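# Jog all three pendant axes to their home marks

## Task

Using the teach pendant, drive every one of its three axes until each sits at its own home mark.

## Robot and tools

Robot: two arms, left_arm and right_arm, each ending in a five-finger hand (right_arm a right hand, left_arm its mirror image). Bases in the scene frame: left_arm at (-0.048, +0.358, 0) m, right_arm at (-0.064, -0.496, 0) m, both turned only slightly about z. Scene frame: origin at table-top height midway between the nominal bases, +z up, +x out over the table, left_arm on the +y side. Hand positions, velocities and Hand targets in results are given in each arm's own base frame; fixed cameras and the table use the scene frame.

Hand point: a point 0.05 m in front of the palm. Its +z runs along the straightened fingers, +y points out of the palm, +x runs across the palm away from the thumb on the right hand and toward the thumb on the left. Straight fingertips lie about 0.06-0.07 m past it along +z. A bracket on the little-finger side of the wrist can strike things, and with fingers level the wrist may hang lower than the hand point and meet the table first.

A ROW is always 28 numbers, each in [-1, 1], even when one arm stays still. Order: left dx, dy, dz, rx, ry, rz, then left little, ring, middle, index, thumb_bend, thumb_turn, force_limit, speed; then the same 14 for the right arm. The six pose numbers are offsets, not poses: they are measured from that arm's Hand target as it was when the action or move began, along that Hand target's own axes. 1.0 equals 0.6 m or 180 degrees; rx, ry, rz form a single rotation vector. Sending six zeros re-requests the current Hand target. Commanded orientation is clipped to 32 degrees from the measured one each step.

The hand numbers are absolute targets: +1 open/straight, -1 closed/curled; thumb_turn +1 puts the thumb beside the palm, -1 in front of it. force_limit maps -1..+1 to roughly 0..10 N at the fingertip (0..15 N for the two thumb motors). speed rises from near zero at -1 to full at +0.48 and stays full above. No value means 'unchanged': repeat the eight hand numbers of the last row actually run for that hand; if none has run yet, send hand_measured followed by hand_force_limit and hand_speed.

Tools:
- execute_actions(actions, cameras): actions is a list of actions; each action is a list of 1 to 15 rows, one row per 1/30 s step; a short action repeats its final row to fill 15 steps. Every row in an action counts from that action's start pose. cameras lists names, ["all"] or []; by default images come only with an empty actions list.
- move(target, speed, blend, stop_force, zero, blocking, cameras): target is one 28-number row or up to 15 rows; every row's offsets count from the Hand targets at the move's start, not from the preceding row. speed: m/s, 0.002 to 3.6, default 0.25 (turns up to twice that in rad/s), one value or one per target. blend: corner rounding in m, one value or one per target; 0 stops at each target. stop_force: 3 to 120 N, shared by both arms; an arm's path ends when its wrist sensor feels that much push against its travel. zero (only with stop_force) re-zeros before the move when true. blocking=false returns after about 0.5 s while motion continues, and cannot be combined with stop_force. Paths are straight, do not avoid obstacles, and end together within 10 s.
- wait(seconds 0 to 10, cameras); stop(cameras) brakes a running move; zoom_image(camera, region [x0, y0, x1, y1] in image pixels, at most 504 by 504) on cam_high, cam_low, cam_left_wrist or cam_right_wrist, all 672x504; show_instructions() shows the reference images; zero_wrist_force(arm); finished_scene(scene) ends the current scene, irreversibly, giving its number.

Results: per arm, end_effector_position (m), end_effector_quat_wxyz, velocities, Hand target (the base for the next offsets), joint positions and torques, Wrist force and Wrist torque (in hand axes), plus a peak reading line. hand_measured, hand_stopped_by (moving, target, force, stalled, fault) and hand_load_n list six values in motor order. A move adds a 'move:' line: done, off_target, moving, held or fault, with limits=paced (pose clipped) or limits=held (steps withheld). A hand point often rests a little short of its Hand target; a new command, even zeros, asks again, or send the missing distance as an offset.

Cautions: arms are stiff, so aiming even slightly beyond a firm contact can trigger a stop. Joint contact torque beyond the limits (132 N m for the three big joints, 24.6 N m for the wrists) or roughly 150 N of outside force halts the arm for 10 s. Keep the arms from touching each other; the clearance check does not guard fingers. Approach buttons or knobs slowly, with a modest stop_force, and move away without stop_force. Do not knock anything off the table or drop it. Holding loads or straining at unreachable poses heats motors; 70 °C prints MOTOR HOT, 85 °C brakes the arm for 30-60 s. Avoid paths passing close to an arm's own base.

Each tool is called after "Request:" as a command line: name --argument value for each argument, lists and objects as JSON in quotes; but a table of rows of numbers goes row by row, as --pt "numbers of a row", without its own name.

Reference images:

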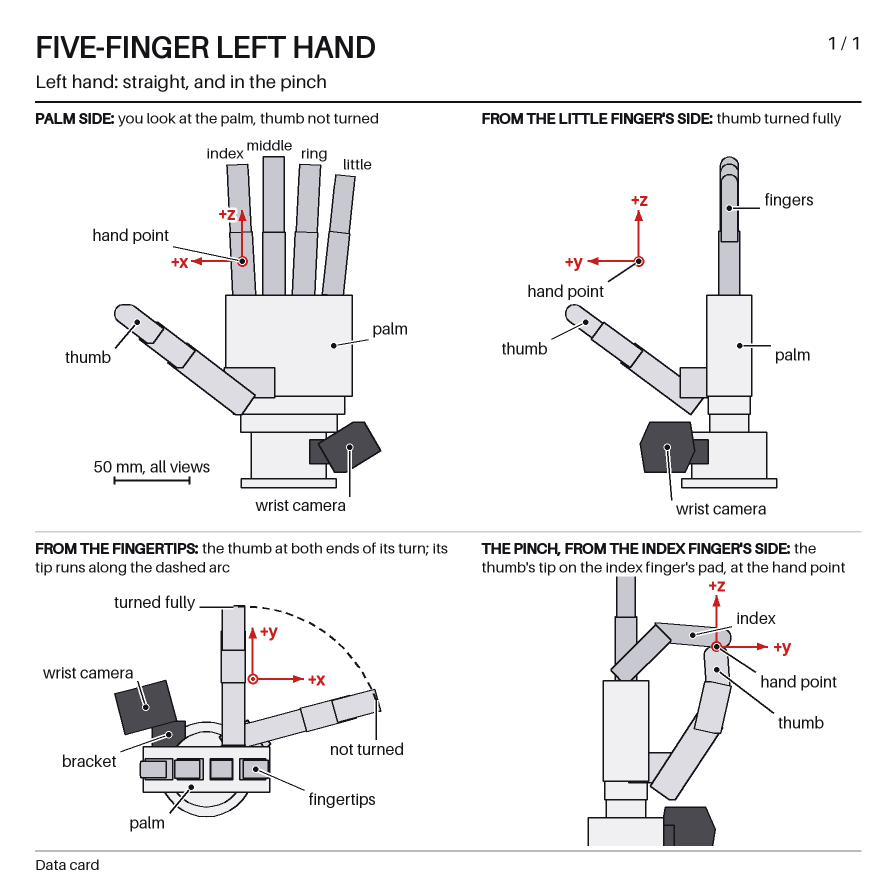

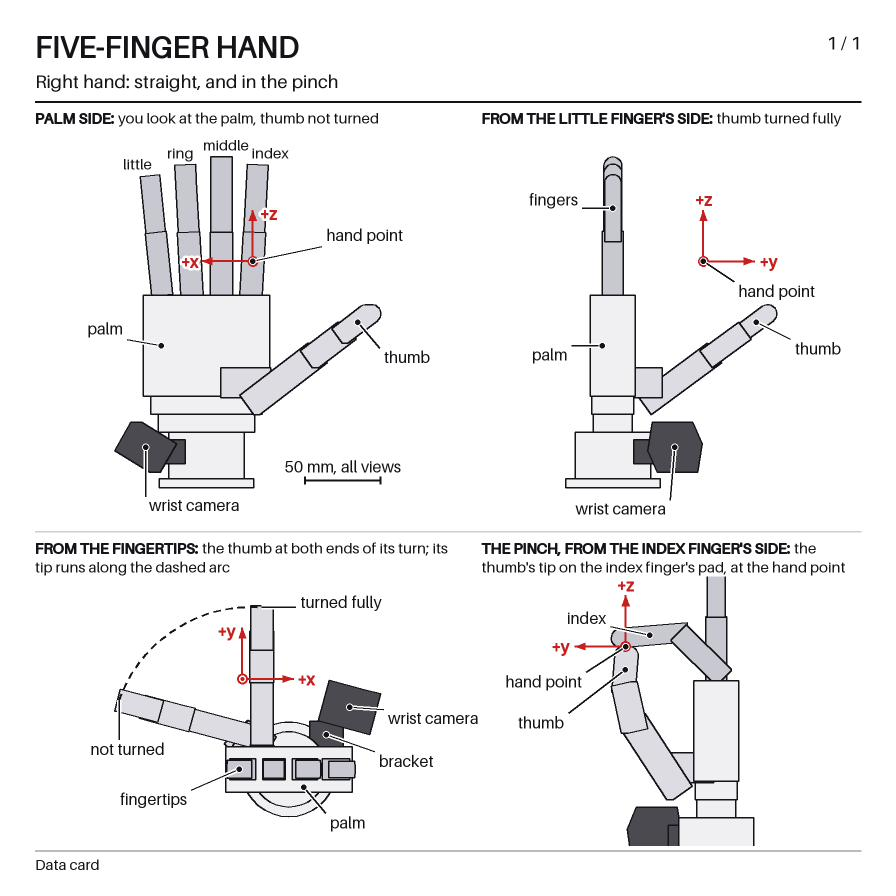

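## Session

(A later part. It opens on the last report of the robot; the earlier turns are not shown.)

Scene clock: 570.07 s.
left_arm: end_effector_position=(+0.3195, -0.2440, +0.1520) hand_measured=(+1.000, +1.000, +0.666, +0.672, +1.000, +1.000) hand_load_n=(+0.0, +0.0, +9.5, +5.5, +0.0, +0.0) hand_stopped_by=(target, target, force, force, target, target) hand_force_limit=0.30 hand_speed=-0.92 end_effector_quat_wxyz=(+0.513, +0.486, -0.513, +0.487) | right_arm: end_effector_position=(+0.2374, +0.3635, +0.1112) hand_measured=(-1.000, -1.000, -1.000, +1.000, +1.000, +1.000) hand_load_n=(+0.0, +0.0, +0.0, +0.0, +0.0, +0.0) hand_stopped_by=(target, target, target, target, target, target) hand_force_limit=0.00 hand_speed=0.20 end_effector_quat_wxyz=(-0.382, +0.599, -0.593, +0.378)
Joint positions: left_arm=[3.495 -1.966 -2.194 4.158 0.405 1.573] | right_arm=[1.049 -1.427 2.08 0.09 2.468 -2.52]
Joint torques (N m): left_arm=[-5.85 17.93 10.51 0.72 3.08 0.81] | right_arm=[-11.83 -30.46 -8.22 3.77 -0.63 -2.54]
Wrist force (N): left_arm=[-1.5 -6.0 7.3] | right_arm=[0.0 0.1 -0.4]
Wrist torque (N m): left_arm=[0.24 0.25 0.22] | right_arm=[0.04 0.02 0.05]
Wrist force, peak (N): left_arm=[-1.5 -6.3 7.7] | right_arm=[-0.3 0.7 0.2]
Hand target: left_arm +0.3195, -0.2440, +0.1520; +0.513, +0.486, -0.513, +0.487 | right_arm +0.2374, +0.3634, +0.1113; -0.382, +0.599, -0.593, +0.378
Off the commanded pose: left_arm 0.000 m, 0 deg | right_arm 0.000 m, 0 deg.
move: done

Request:
execute_actions --actions '[[[0,0,0,0,0,0,1,1,0.45,0.45,1,1,0.3,-0.92,0,-0.00205,0.0044,0,0,0,-1,-1,-1,1,1,1,0,0.2]],[[0,0,0,0,0,0,1,1,0.45,0.45,1,1,0.3,-0.92,0,0,0,0,0,0,-1,-1,-1,1,1,1,0,0.2],[0,0,0,0,0,0,1,1,0.45,0.45,1,1,0.3,-0.92,0,0,0,0,0,0,-1,-1,-1,1,1,1,0,0.2],[0,0,0,0,0,0,1,1,0.45,0.45,1,1,0.3,-0.92,0,0,0,0,0,0,-1,-1,-1,1,1,1,0,0.2],[0,0,0,0,0,0,1,1,0.45,0.45,1,1,0.3,-0.92,0,0.0035,-0.0075,0,0,0,-1,-1,-1,1,1,1,0,0.2]]]' --cameras '["cam_high"]'

Request:
zoom_image --camera "cam_high" --region '[260, 290, 340, 350]'

Request:
move --target '[0,0,0,0,0,0,1,1,0.45,0.45,1,1,0.3,-0.92,-0.1474,0.0730,0.0315,0,0,0,-1,-1,-1,1,1,1,0,0.2]' --speed 0.2

Request:
move --target '[0,0,0,0,0,0,1,1,0.45,0.45,1,1,0.3,-0.92,0.0002,-0.0099,0.0211,0,0,0,-1,-1,-1,1,1,1,0,0.2]' --speed 0.006 --stop_force 6

Request:
move --target '[0,0,0,0,0,0,1,1,0.45,0.45,1,1,0.3,-0.92,-0.0001,0.0056,-0.0121,0,0,0,-1,-1,-1,1,1,1,0,0.2]' --speed 0.1 --cameras '["cam_right_wrist"]'

Request:
move --target '[0,0,0,0,0,0,1,1,0.45,0.45,1,1,0.3,-0.92,0.1474,-0.0745,-0.0280,0,0,0,-1,-1,-1,1,1,1,0,0.2]' --speed 0.15

Scene clock: 577.70 s.
left_arm: end_effector_position=(+0.3195, -0.2440, +0.1520) hand_measured=(+1.000, +1.000, +0.666, +0.672, +1.000, +1.000) hand_load_n=(+0.0, +0.0, +10.0, +5.5, +0.0, -0.5) hand_stopped_by=(target, target, force, force, target, target) hand_force_limit=0.30 hand_speed=-0.92 end_effector_quat_wxyz=(+0.513, +0.486, -0.513, +0.487) | right_arm: end_effector_position=(+0.2354, +0.3634, +0.1113) hand_measured=(-1.000, -1.000, -1.000, +1.000, +1.000, +1.000) hand_load_n=(+0.0, +0.0, +0.0, +0.0, +0.0, -0.5) hand_stopped_by=(target, target, target, target, target, target) hand_force_limit=0.00 hand_speed=0.20 end_effector_quat_wxyz=(-0.382, +0.599, -0.593, +0.378)
Joint positions: left_arm=[3.495 -1.966 -2.194 4.158 0.405 1.573] | right_arm=[1.055 -1.427 2.081 0.094 2.472 -2.514]
Joint torques (N m): left_arm=[-5.65 18.79 12.41 0.89 3.14 0.78] | right_arm=[9.95 -11.99 -10.61 3.69 2.73 2.65]
Wrist force (N): left_arm=[-1.1 -5.9 7.6] | right_arm=[-0.7 -0.1 -0.5]
Wrist torque (N m): left_arm=[0.23 0.25 0.22] | right_arm=[0.02 0.13 -0.09]
Wrist force, peak (N): left_arm=[-1.9 -6.5 7.6] | right_arm=[1.6 1.3 -6.0]
Hand target: left_arm +0.3195, -0.2440, +0.1520; +0.513, +0.486, -0.513, +0.487 | right_arm +0.2354, +0.3634, +0.1113; -0.382, +0.599, -0.593, +0.378
Off the commanded pose: left_arm 0.000 m, 0 deg | right_arm 0.000 m, 0 deg.
Images, in order (width x height): cam_high 672x504.

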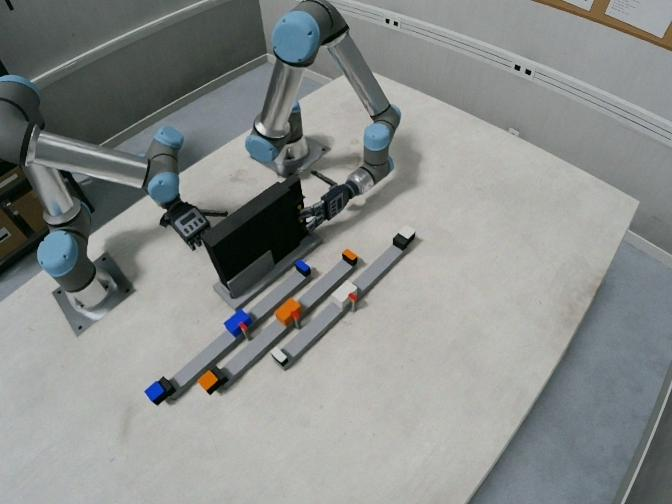

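Scaled by 6.300.

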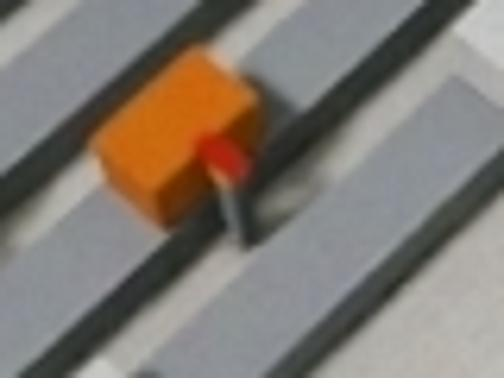

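Scene clock: 579.03 s.
left_arm: end_effector_position=(+0.3195, -0.2440, +0.1520) hand_measured=(+1.000, +1.000, +0.666, +0.672, +1.000, +1.000) hand_load_n=(+0.0, +0.0, +10.0, +5.5, +0.0, -0.5) hand_stopped_by=(target, target, force, force, target, target) hand_force_limit=0.30 hand_speed=-0.92 end_effector_quat_wxyz=(+0.513, +0.486, -0.513, +0.487) | right_arm: end_effector_position=(+0.2331, +0.4516, +0.0636) hand_measured=(-1.000, -1.000, -1.000, +1.000, +1.000, +1.000) hand_load_n=(+0.0, +0.0, +0.0, +0.0, +0.0, +0.0) hand_stopped_by=(target, target, target, target, target, target) hand_force_limit=0.00 hand_speed=0.20 end_effector_quat_wxyz=(-0.382, +0.599, -0.593, +0.378)
Joint positions: left_arm=[3.495 -1.966 -2.194 4.158 0.405 1.573] | right_arm=[1.172 -1.134 1.856 0.142 2.553 -2.37]
Joint torques (N m): left_arm=[-6.6 18.67 11.62 0.87 3.05 0.66] | right_arm=[9.77 -20.83 -19.84 4.39 2.87 2.51]
Wrist force (N): left_arm=[-1.3 -6.0 7.3] | right_arm=[-0.1 -0.4 -0.2]
Wrist torque (N m): left_arm=[0.24 0.24 0.22] | right_arm=[-0.01 0.05 -0.07]
Wrist force, peak (N): left_arm=[-1.4 -6.4 7.7] | right_arm=[-1.0 0.2 -0.7]
Hand target: left_arm +0.3195, -0.2440, +0.1520; +0.513, +0.486, -0.513, +0.487 | right_arm +0.2331, +0.4518, +0.0636; -0.382, +0.599, -0.593, +0.378
Off the commanded pose: left_arm 0.000 m, 0 deg | right_arm 0.000 m, 0 deg.
move: done

Scene clock: 581.57 s.
left_arm: end_effector_position=(+0.3195, -0.2440, +0.1520) hand_measured=(+1.000, +1.000, +0.666, +0.672, +1.000, +1.000) hand_load_n=(+0.0, +0.0, +10.0, +5.5, +0.0, +0.0) hand_stopped_by=(target, target, force, force, target, target) hand_force_limit=0.30 hand_speed=-0.92 end_effector_quat_wxyz=(+0.513, +0.486, -0.513, +0.487) | right_arm: end_effector_position=(+0.2409, +0.4518, +0.0636) hand_measured=(-1.000, -1.000, -1.000, +1.000, +1.000, +1.000) hand_load_n=(+0.0, +0.0, +0.0, -1.0, +0.0, -0.5) hand_stopped_by=(target, target, target, target, target, target) hand_force_limit=0.00 hand_speed=0.20 end_effector_quat_wxyz=(-0.382, +0.599, -0.593, +0.378)
Joint positions: left_arm=[3.495 -1.966 -2.194 4.158 0.405 1.573] | right_arm=[1.154 -1.137 1.856 0.126 2.542 -2.394]
Joint torques (N m): left_arm=[-6.61 17.73 11.64 0.88 3.03 0.58] | right_arm=[5.77 -22.08 -11.92 3.58 2.98 2.78]
Wrist force (N): left_arm=[-1.3 -6.3 7.9] | right_arm=[0.2 0.4 -6.4]
Wrist torque (N m): left_arm=[0.15 0.29 0.22] | right_arm=[0.31 0.11 0.04]
Wrist force, peak (N): left_arm=[-2.3 -6.4 7.7] | right_arm=[0.1 0.9 -11.4]
Hand target: left_arm +0.3195, -0.2440, +0.1520; +0.513, +0.486, -0.513, +0.487 | right_arm +0.2409, +0.4518, +0.0636; -0.382, +0.599, -0.593, +0.378 (not the last commanded pose)
Off the commanded pose: left_arm 0.000 m, 0 deg | right_arm 0.006 m, 0 deg.
move: contact (right_arm)

Scene clock: 582.43 s.
left_arm: end_effector_position=(+0.3195, -0.2440, +0.1520) hand_measured=(+1.000, +1.000, +0.666, +0.672, +1.000, +1.000) hand_load_n=(+0.0, +0.0, +10.0, +5.0, +0.0, +0.0) hand_stopped_by=(target, target, force, force, target, target) hand_force_limit=0.30 hand_speed=-0.92 end_effector_quat_wxyz=(+0.513, +0.486, -0.513, +0.487) | right_arm: end_effector_position=(+0.2330, +0.4517, +0.0636) hand_measured=(-1.000, -1.000, -1.000, +1.000, +1.000, +1.000) hand_load_n=(+0.5, +0.0, +0.0, +0.0, +0.0, +0.0) hand_stopped_by=(target, target, target, target, target, target) hand_force_limit=0.00 hand_speed=0.20 end_effector_quat_wxyz=(-0.382, +0.599, -0.593, +0.378)
Joint positions: left_arm=[3.495 -1.966 -2.194 4.158 0.405 1.573] | right_arm=[1.172 -1.134 1.855 0.143 2.553 -2.37]
Joint torques (N m): left_arm=[-5.69 18.34 12.14 0.77 2.96 0.61] | right_arm=[9.58 -22.16 -21.06 3.92 2.92 2.72]
Wrist force (N): left_arm=[-1.4 -6.5 7.8] | right_arm=[-0.2 -0.3 -0.5]
Wrist torque (N m): left_arm=[0.14 0.29 0.22] | right_arm=[0.02 0.07 -0.07]
Wrist force, peak (N): left_arm=[-1.4 -6.5 7.8] | right_arm=[-0.4 1.6 -5.8]
Hand target: left_arm +0.3195, -0.2440, +0.1520; +0.513, +0.486, -0.513, +0.487 | right_arm +0.2329, +0.4517, +0.0636; -0.382, +0.599, -0.593, +0.378
Off the commanded pose: left_arm 0.000 m, 0 deg | right_arm 0.000 m, 0 deg.
move: done
camera_calibration:
cam_right_wrist: T_world_to_cam=[[-0.401925, -0.25773, -0.878653, 0.267003], [-0.568291, 0.822616, 0.0186624, -0.245194], [0.717984, 0.506831, -0.477096, -0.246476], [0, 0, 0, 1]] pos_world=[0.14494, 0.395437, 0.121586]
Images, in order (width x height): cam_right_wrist 672x504.

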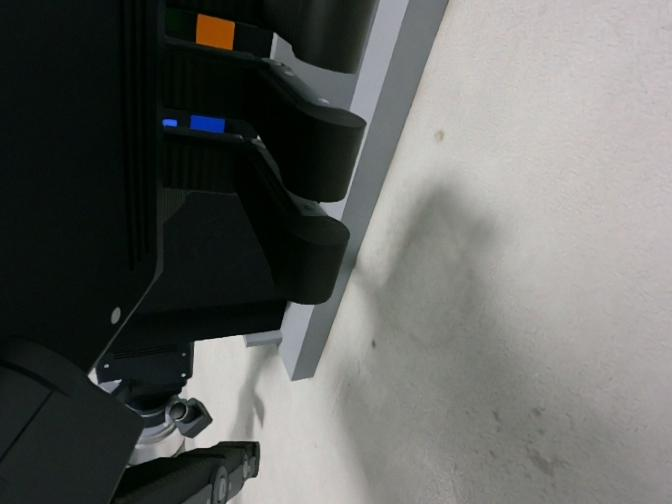

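Scene clock: 583.90 s.
left_arm: end_effector_position=(+0.3195, -0.2440, +0.1520) hand_measured=(+1.000, +1.000, +0.666, +0.672, +1.000, +1.000) hand_load_n=(+0.0, +0.0, +10.0, +5.0, +0.0, +0.0) hand_stopped_by=(target, target, force, force, target, target) hand_force_limit=0.30 hand_speed=-0.92 end_effector_quat_wxyz=(+0.513, +0.486, -0.513, +0.487) | right_arm: end_effector_position=(+0.2374, +0.3635, +0.1113) hand_measured=(-1.000, -1.000, -1.000, +1.000, +1.000, +1.000) hand_load_n=(+0.0, +0.0, +0.0, +0.0, +0.0, +0.0) hand_stopped_by=(target, target, target, target, target, target) hand_force_limit=0.00 hand_speed=0.20 end_effector_quat_wxyz=(-0.382, +0.599, -0.593, +0.378)
Joint positions: left_arm=[3.495 -1.966 -2.194 4.158 0.405 1.573] | right_arm=[1.049 -1.427 2.08 0.09 2.468 -2.52]
Joint torques (N m): left_arm=[-6.95 17.92 11.15 0.99 3.14 0.6] | right_arm=[-11.41 -30.9 -9.86 -1.91 -0.23 -2.4]
Wrist force (N): left_arm=[-2.1 -6.2 7.2] | right_arm=[-0.1 0.2 -0.2]
Wrist torque (N m): left_arm=[0.21 0.25 0.22] | right_arm=[0.05 0.03 0.05]
Wrist force, peak (N): left_arm=[-1.2 -6.4 7.9] | right_arm=[-1.1 0.6 0.0]
Hand target: left_arm +0.3195, -0.2440, +0.1520; +0.513, +0.486, -0.513, +0.487 | right_arm +0.2374, +0.3634, +0.1113; -0.382, +0.599, -0.593, +0.378
Off the commanded pose: left_arm 0.000 m, 0 deg | right_arm 0.000 m, 0 deg.
move: done

Request:
execute_actions --actions '[[[0,0,0,0,0,0,1,1,0.45,0.45,1,1,0.3,-0.92,0,-0.00205,0.0044,0,0,0,-1,-1,-1,1,1,1,0,0.2]],[[0,0,0,0,0,0,1,1,0.45,0.45,1,1,0.3,-0.92,0,0,0,0,0,0,-1,-1,-1,1,1,1,0,0.2],[0,0,0,0,0,0,1,1,0.45,0.45,1,1,0.3,-0.92,0,0.0035,-0.0075,0,0,0,-1,-1,-1,1,1,1,0,0.2]]]' --cameras '["cam_high"]'

Request:
zoom_image --camera "cam_high" --region '[210, 290, 290, 350]'

Request:
move --pt "0 0 0 0 0 0 1 1 0.45 0.45 1 1 0.3 -0.92 -0.0010 0.0173 -0.1121 0 0 0 1 1 1 1 1 1 0 -0.2" --pt "0 0 0 0 0 0 1 1 0.45 0.45 1 1 0.3 -0.92 -0.0288 -0.4205 -0.3158 -0.1621 -0.1208 -0.4033 1 1 1 1 1 1 0 -0.2" --pt "0 0 0 0 0 0 1 1 0.45 0.45 1 1 0.3 -0.92 0.1094 -0.6241 0.1209 -0.1621 -0.1208 -0.4033 1 1 1 1 1 1 0 -0.2" --pt "0 0 0 0 0 0 1 1 0.45 0.45 1 1 0.3 -0.92 0.1765 -0.4350 0.2675 -0.1621 -0.1208 -0.4033 1 1 1 1 1 1 0 -0.2" --speed 0.4 --blend '[0.02,0.05,0.05,0]' --cameras '["cam_right_wrist"]'

Request:
zoom_image --camera "cam_right_wrist" --region '[318, 230, 354, 266]'

Request:
move --target '[0,0,0,0,0,0,1,1,0.45,0.45,1,1,0.3,-0.92,0.0558,-0.2169,0.0643,0,0,0,1,1,1,1,1,1,0,-0.2]' --speed 0.3 --cameras '["cam_right_wrist"]'

Request:
zoom_image --camera "cam_right_wrist" --region '[320, 234, 356, 270]'

Scene clock: 593.97 s.
left_arm: end_effector_position=(+0.3195, -0.2440, +0.1520) hand_measured=(+1.000, +1.000, +0.666, +0.672, +1.000, +1.000) hand_load_n=(+0.0, +0.0, +10.0, +5.0, +0.0, -0.5) hand_stopped_by=(target, target, force, force, target, target) hand_force_limit=0.30 hand_speed=-0.92 end_effector_quat_wxyz=(+0.513, +0.486, -0.513, +0.487) | right_arm: end_effector_position=(+0.2354, +0.3634, +0.1113) hand_measured=(-1.000, -1.000, -1.000, +1.000, +1.000, +1.000) hand_load_n=(-0.5, +0.0, +0.0, +0.0, +0.0, -0.5) hand_stopped_by=(target, target, target, target, target, target) hand_force_limit=0.00 hand_speed=0.20 end_effector_quat_wxyz=(-0.382, +0.599, -0.593, +0.378)
Joint positions: left_arm=[3.495 -1.966 -2.194 4.158 0.405 1.573] | right_arm=[1.055 -1.427 2.081 0.094 2.472 -2.514]
Joint torques (N m): left_arm=[-5.33 17.87 11.27 0.88 3 0.6] | right_arm=[9.21 -11.6 -9.96 3.9 2.37 2.69]
Wrist force (N): left_arm=[-1.8 -6.1 7.4] | right_arm=[-0.1 0.0 -0.1]
Wrist torque (N m): left_arm=[0.22 0.25 0.22] | right_arm=[0.01 0.04 -0.06]
Wrist force, peak (N): left_arm=[-2.0 -6.5 7.7] | right_arm=[0.7 0.8 -5.3]
Hand target: left_arm +0.3195, -0.2440, +0.1520; +0.513, +0.486, -0.513, +0.487 | right_arm +0.2354, +0.3634, +0.1113; -0.382, +0.599, -0.593, +0.378
Off the commanded pose: left_arm 0.000 m, 0 deg | right_arm 0.000 m, 0 deg.
Images, in order (width x height): cam_high 672x504.

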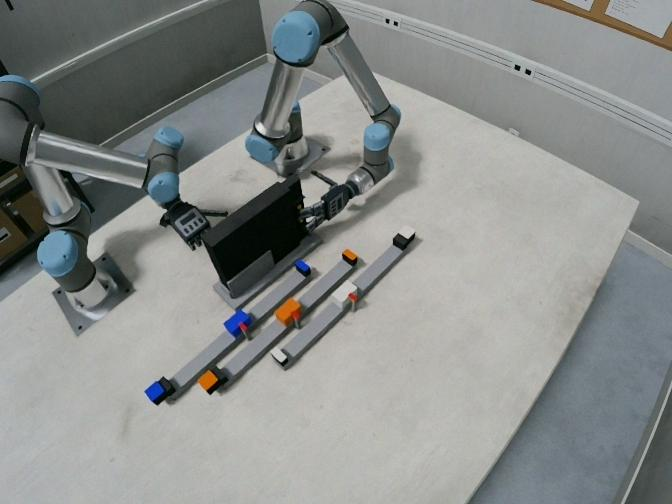

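Scaled by 6.300.

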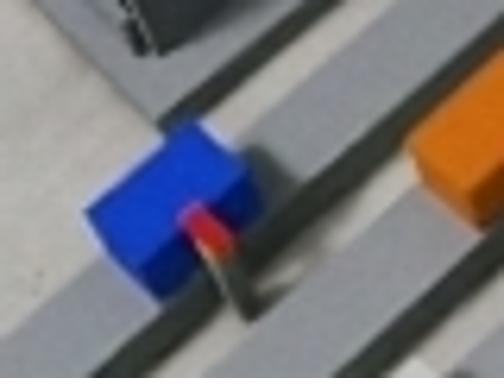

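Scene clock: 598.03 s.
left_arm: end_effector_position=(+0.3195, -0.2440, +0.1520) hand_measured=(+1.000, +1.000, +0.666, +0.672, +1.000, +1.000) hand_load_n=(+0.0, +0.0, +10.0, +5.0, +0.0, -0.5) hand_stopped_by=(target, target, force, force, target, target) hand_force_limit=0.30 hand_speed=-0.92 end_effector_quat_wxyz=(+0.513, +0.486, -0.513, +0.487) | right_arm: end_effector_position=(+0.4920, +0.2602, +0.2804) hand_measured=(+1.000, +1.000, +1.000, +1.000, +1.000, +1.000) hand_load_n=(+0.0, +0.0, +0.0, +0.0, +0.0, +0.0) hand_stopped_by=(target, target, target, target, target, target) hand_force_limit=0.00 hand_speed=-0.20 end_effector_quat_wxyz=(-0.033, +0.955, -0.124, +0.266)
Joint positions: left_arm=[3.495 -1.966 -2.194 4.158 0.405 1.573] | right_arm=[0.394 -1.119 1.064 1.118 1.774 -4.114]
Joint torques (N m): left_arm=[-6.67 18.2 11.2 0.9 2.88 0.55] | right_arm=[-11.23 -47.04 -13.29 -1.46 -0.97 -2.35]
Wrist force (N): left_arm=[-1.9 -6.4 7.3] | right_arm=[0.2 0.5 0.5]
Wrist torque (N m): left_arm=[0.19 0.24 0.23] | right_arm=[-0.27 0.13 0.09]
Wrist force, peak (N): left_arm=[-1.9 -6.4 7.7] | right_arm=[0.1 1.2 1.7]
Hand target: left_arm +0.3195, -0.2440, +0.1520; +0.513, +0.486, -0.513, +0.487 | right_arm +0.4921, +0.2602, +0.2803; -0.033, +0.955, -0.124, +0.266
Off the commanded pose: left_arm 0.000 m, 0 deg | right_arm 0.000 m, 0 deg.
move: done
camera_calibration:
cam_right_wrist: T_world_to_cam=[[0.0000350327, -0.999999, -0.00114574, 0.261474], [-0.999999, -0.0000334396, -0.00139047, 0.487638], [0.00139043, 0.00114579, -0.999998, 0.398856], [0, 0, 0, 1]] pos_world=[0.487074, 0.261033, 0.399832]
Images, in order (width x height): cam_right_wrist 672x504.

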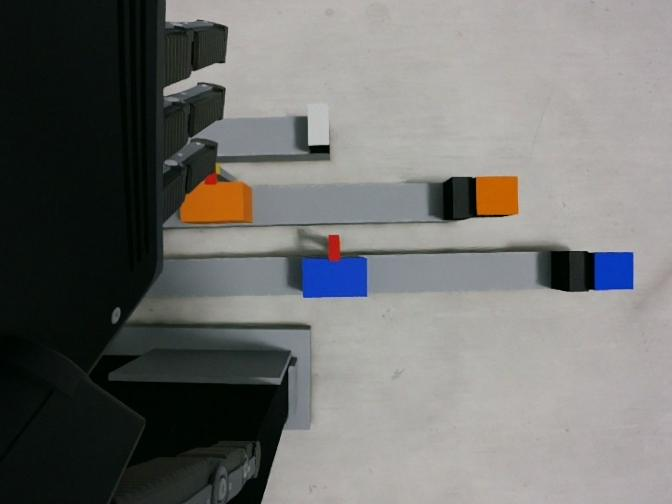

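Scaled by 14.000.

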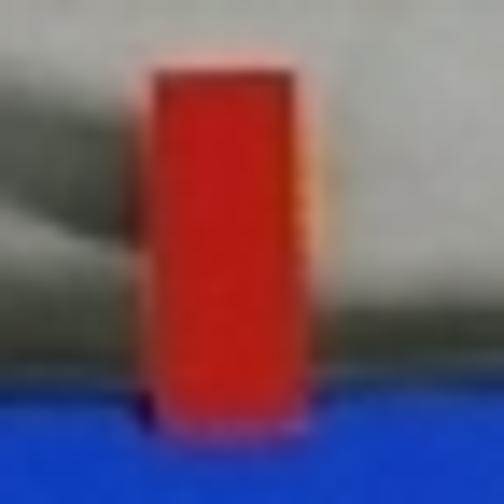

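Scene clock: 600.03 s.
left_arm: end_effector_position=(+0.3195, -0.2440, +0.1520) hand_measured=(+1.000, +1.000, +0.666, +0.672, +1.000, +1.000) hand_load_n=(+0.0, +0.0, +10.0, +5.5, +0.0, +0.0) hand_stopped_by=(target, target, force, force, target, target) hand_force_limit=0.30 hand_speed=-0.92 end_effector_quat_wxyz=(+0.513, +0.486, -0.513, +0.487) | right_arm: end_effector_position=(+0.5673, +0.3768, +0.2802) hand_measured=(+1.000, +1.000, +1.000, +1.000, +1.000, +1.000) hand_load_n=(+0.0, +0.0, +0.0, +0.0, +0.0, +0.0) hand_stopped_by=(target, target, target, target, target, target) hand_force_limit=0.00 hand_speed=-0.20 end_effector_quat_wxyz=(-0.037, +0.954, -0.122, +0.270)
Joint positions: left_arm=[3.495 -1.966 -2.194 4.158 0.405 1.573] | right_arm=[0.522 -0.54 0.055 1.563 1.832 -4.002]
Joint torques (N m): left_arm=[-6.77 18.59 11.54 0.98 2.95 0.45] | right_arm=[9.02 -42.7 -22.89 4.55 2.23 2.65]
Wrist force (N): left_arm=[-2.0 -6.3 7.4] | right_arm=[0.5 0.6 0.5]
Wrist torque (N m): left_arm=[0.19 0.27 0.22] | right_arm=[-0.25 0.06 -0.01]
Wrist force, peak (N): left_arm=[-2.2 -6.4 7.6] | right_arm=[0.4 1.5 0.2]
Hand target: left_arm +0.3195, -0.2440, +0.1520; +0.513, +0.486, -0.513, +0.487 | right_arm +0.5682, +0.3775, +0.2808; -0.033, +0.955, -0.124, +0.266
Off the commanded pose: left_arm 0.000 m, 0 deg | right_arm 0.001 m, 1 deg.
move: done
camera_calibration:
cam_right_wrist: T_world_to_cam=[[0.00417859, -0.999969, -0.00662047, 0.377306], [-0.999931, -0.00410556, -0.0110058, 0.567052], [0.0109783, 0.006666, -0.999918, 0.390826], [0, 0, 0, 1]] pos_world=[0.561145, 0.377017, 0.399533]
Images, in order (width x height): cam_right_wrist 672x504.

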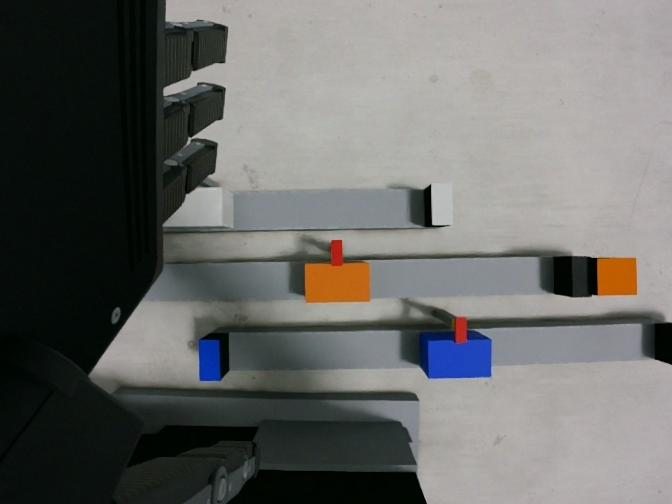

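Scaled by 14.000.

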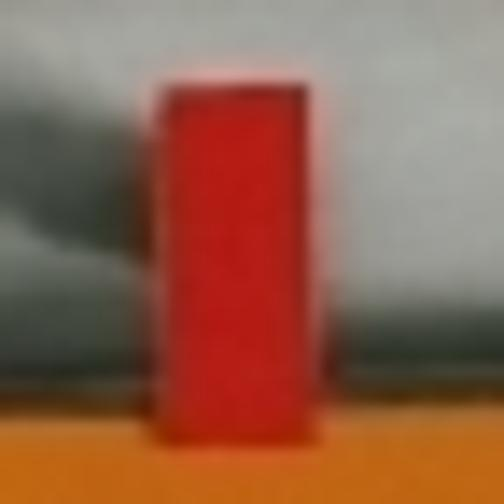

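Request:
move --target '[0,0,0,0,0,0,1,1,1,1,1,1,0.3,-0.6,0,0,0,0,0,0,1,1,1,1,1,1,0,-0.2]' --cameras '["cam_high"]'

Request:
zoom_image --camera "cam_high" --region '[220, 240, 420, 360]'

Scene clock: 603.77 s.
left_arm: end_effector_position=(+0.3195, -0.2440, +0.1520) hand_measured=(+1.000, +1.000, +1.000, +1.000, +1.000, +1.000) hand_load_n=(+0.0, +0.0, +0.0, +0.0, +0.0, +0.0) hand_stopped_by=(target, target, target, target, target, target) hand_force_limit=0.30 hand_speed=-0.60 end_effector_quat_wxyz=(+0.513, +0.486, -0.513, +0.487) | right_arm: end_effector_position=(+0.5673, +0.3768, +0.2802) hand_measured=(+1.000, +1.000, +1.000, +1.000, +1.000, +1.000) hand_load_n=(+0.0, +0.0, +0.0, +0.0, +0.0, +0.0) hand_stopped_by=(target, target, target, target, target, target) hand_force_limit=0.00 hand_speed=-0.20 end_effector_quat_wxyz=(-0.037, +0.954, -0.122, +0.270)
Joint positions: left_arm=[3.495 -1.966 -2.194 4.158 0.405 1.573] | right_arm=[0.522 -0.54 0.055 1.563 1.832 -4.002]
Joint torques (N m): left_arm=[-6.23 18.48 11.17 0.8 -1.16 0.52] | right_arm=[9.05 -43.29 -24.26 4.23 2.32 2.78]
Wrist force (N): left_arm=[-1.3 1.3 0.7] | right_arm=[0.5 0.4 0.4]
Wrist torque (N m): left_arm=[0.10 0.20 0.14] | right_arm=[-0.28 0.05 -0.01]
Wrist force, peak (N): left_arm=[-2.1 -6.4 7.7] | right_arm=[0.8 1.1 0.0]
Hand target: left_arm +0.3195, -0.2440, +0.1520; +0.513, +0.486, -0.513, +0.487 | right_arm +0.5673, +0.3768, +0.2802; -0.037, +0.954, -0.122, +0.270 (not the last commanded pose)
Off the commanded pose: left_arm 0.000 m, 0 deg | right_arm 0.001 m, 1 deg.
move: done
Images, in order (width x height): cam_high 672x504.

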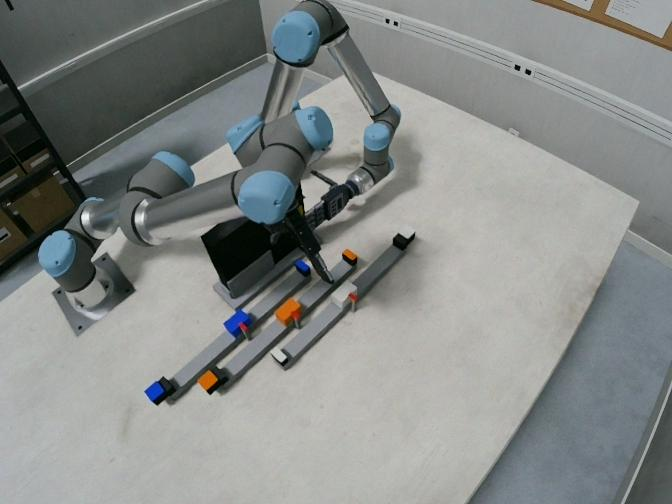

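Scaled by 2.520.

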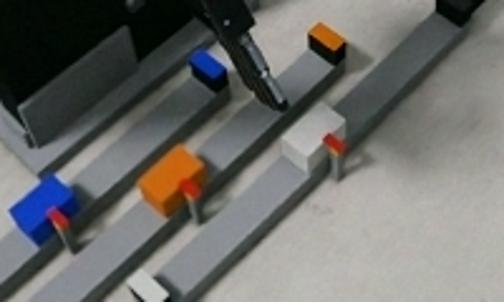

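All three carriages are aligned and the deadman is released, so I'm ending the scene.

Request:
finished_scene --scene 2

The scene is finished: the task was done.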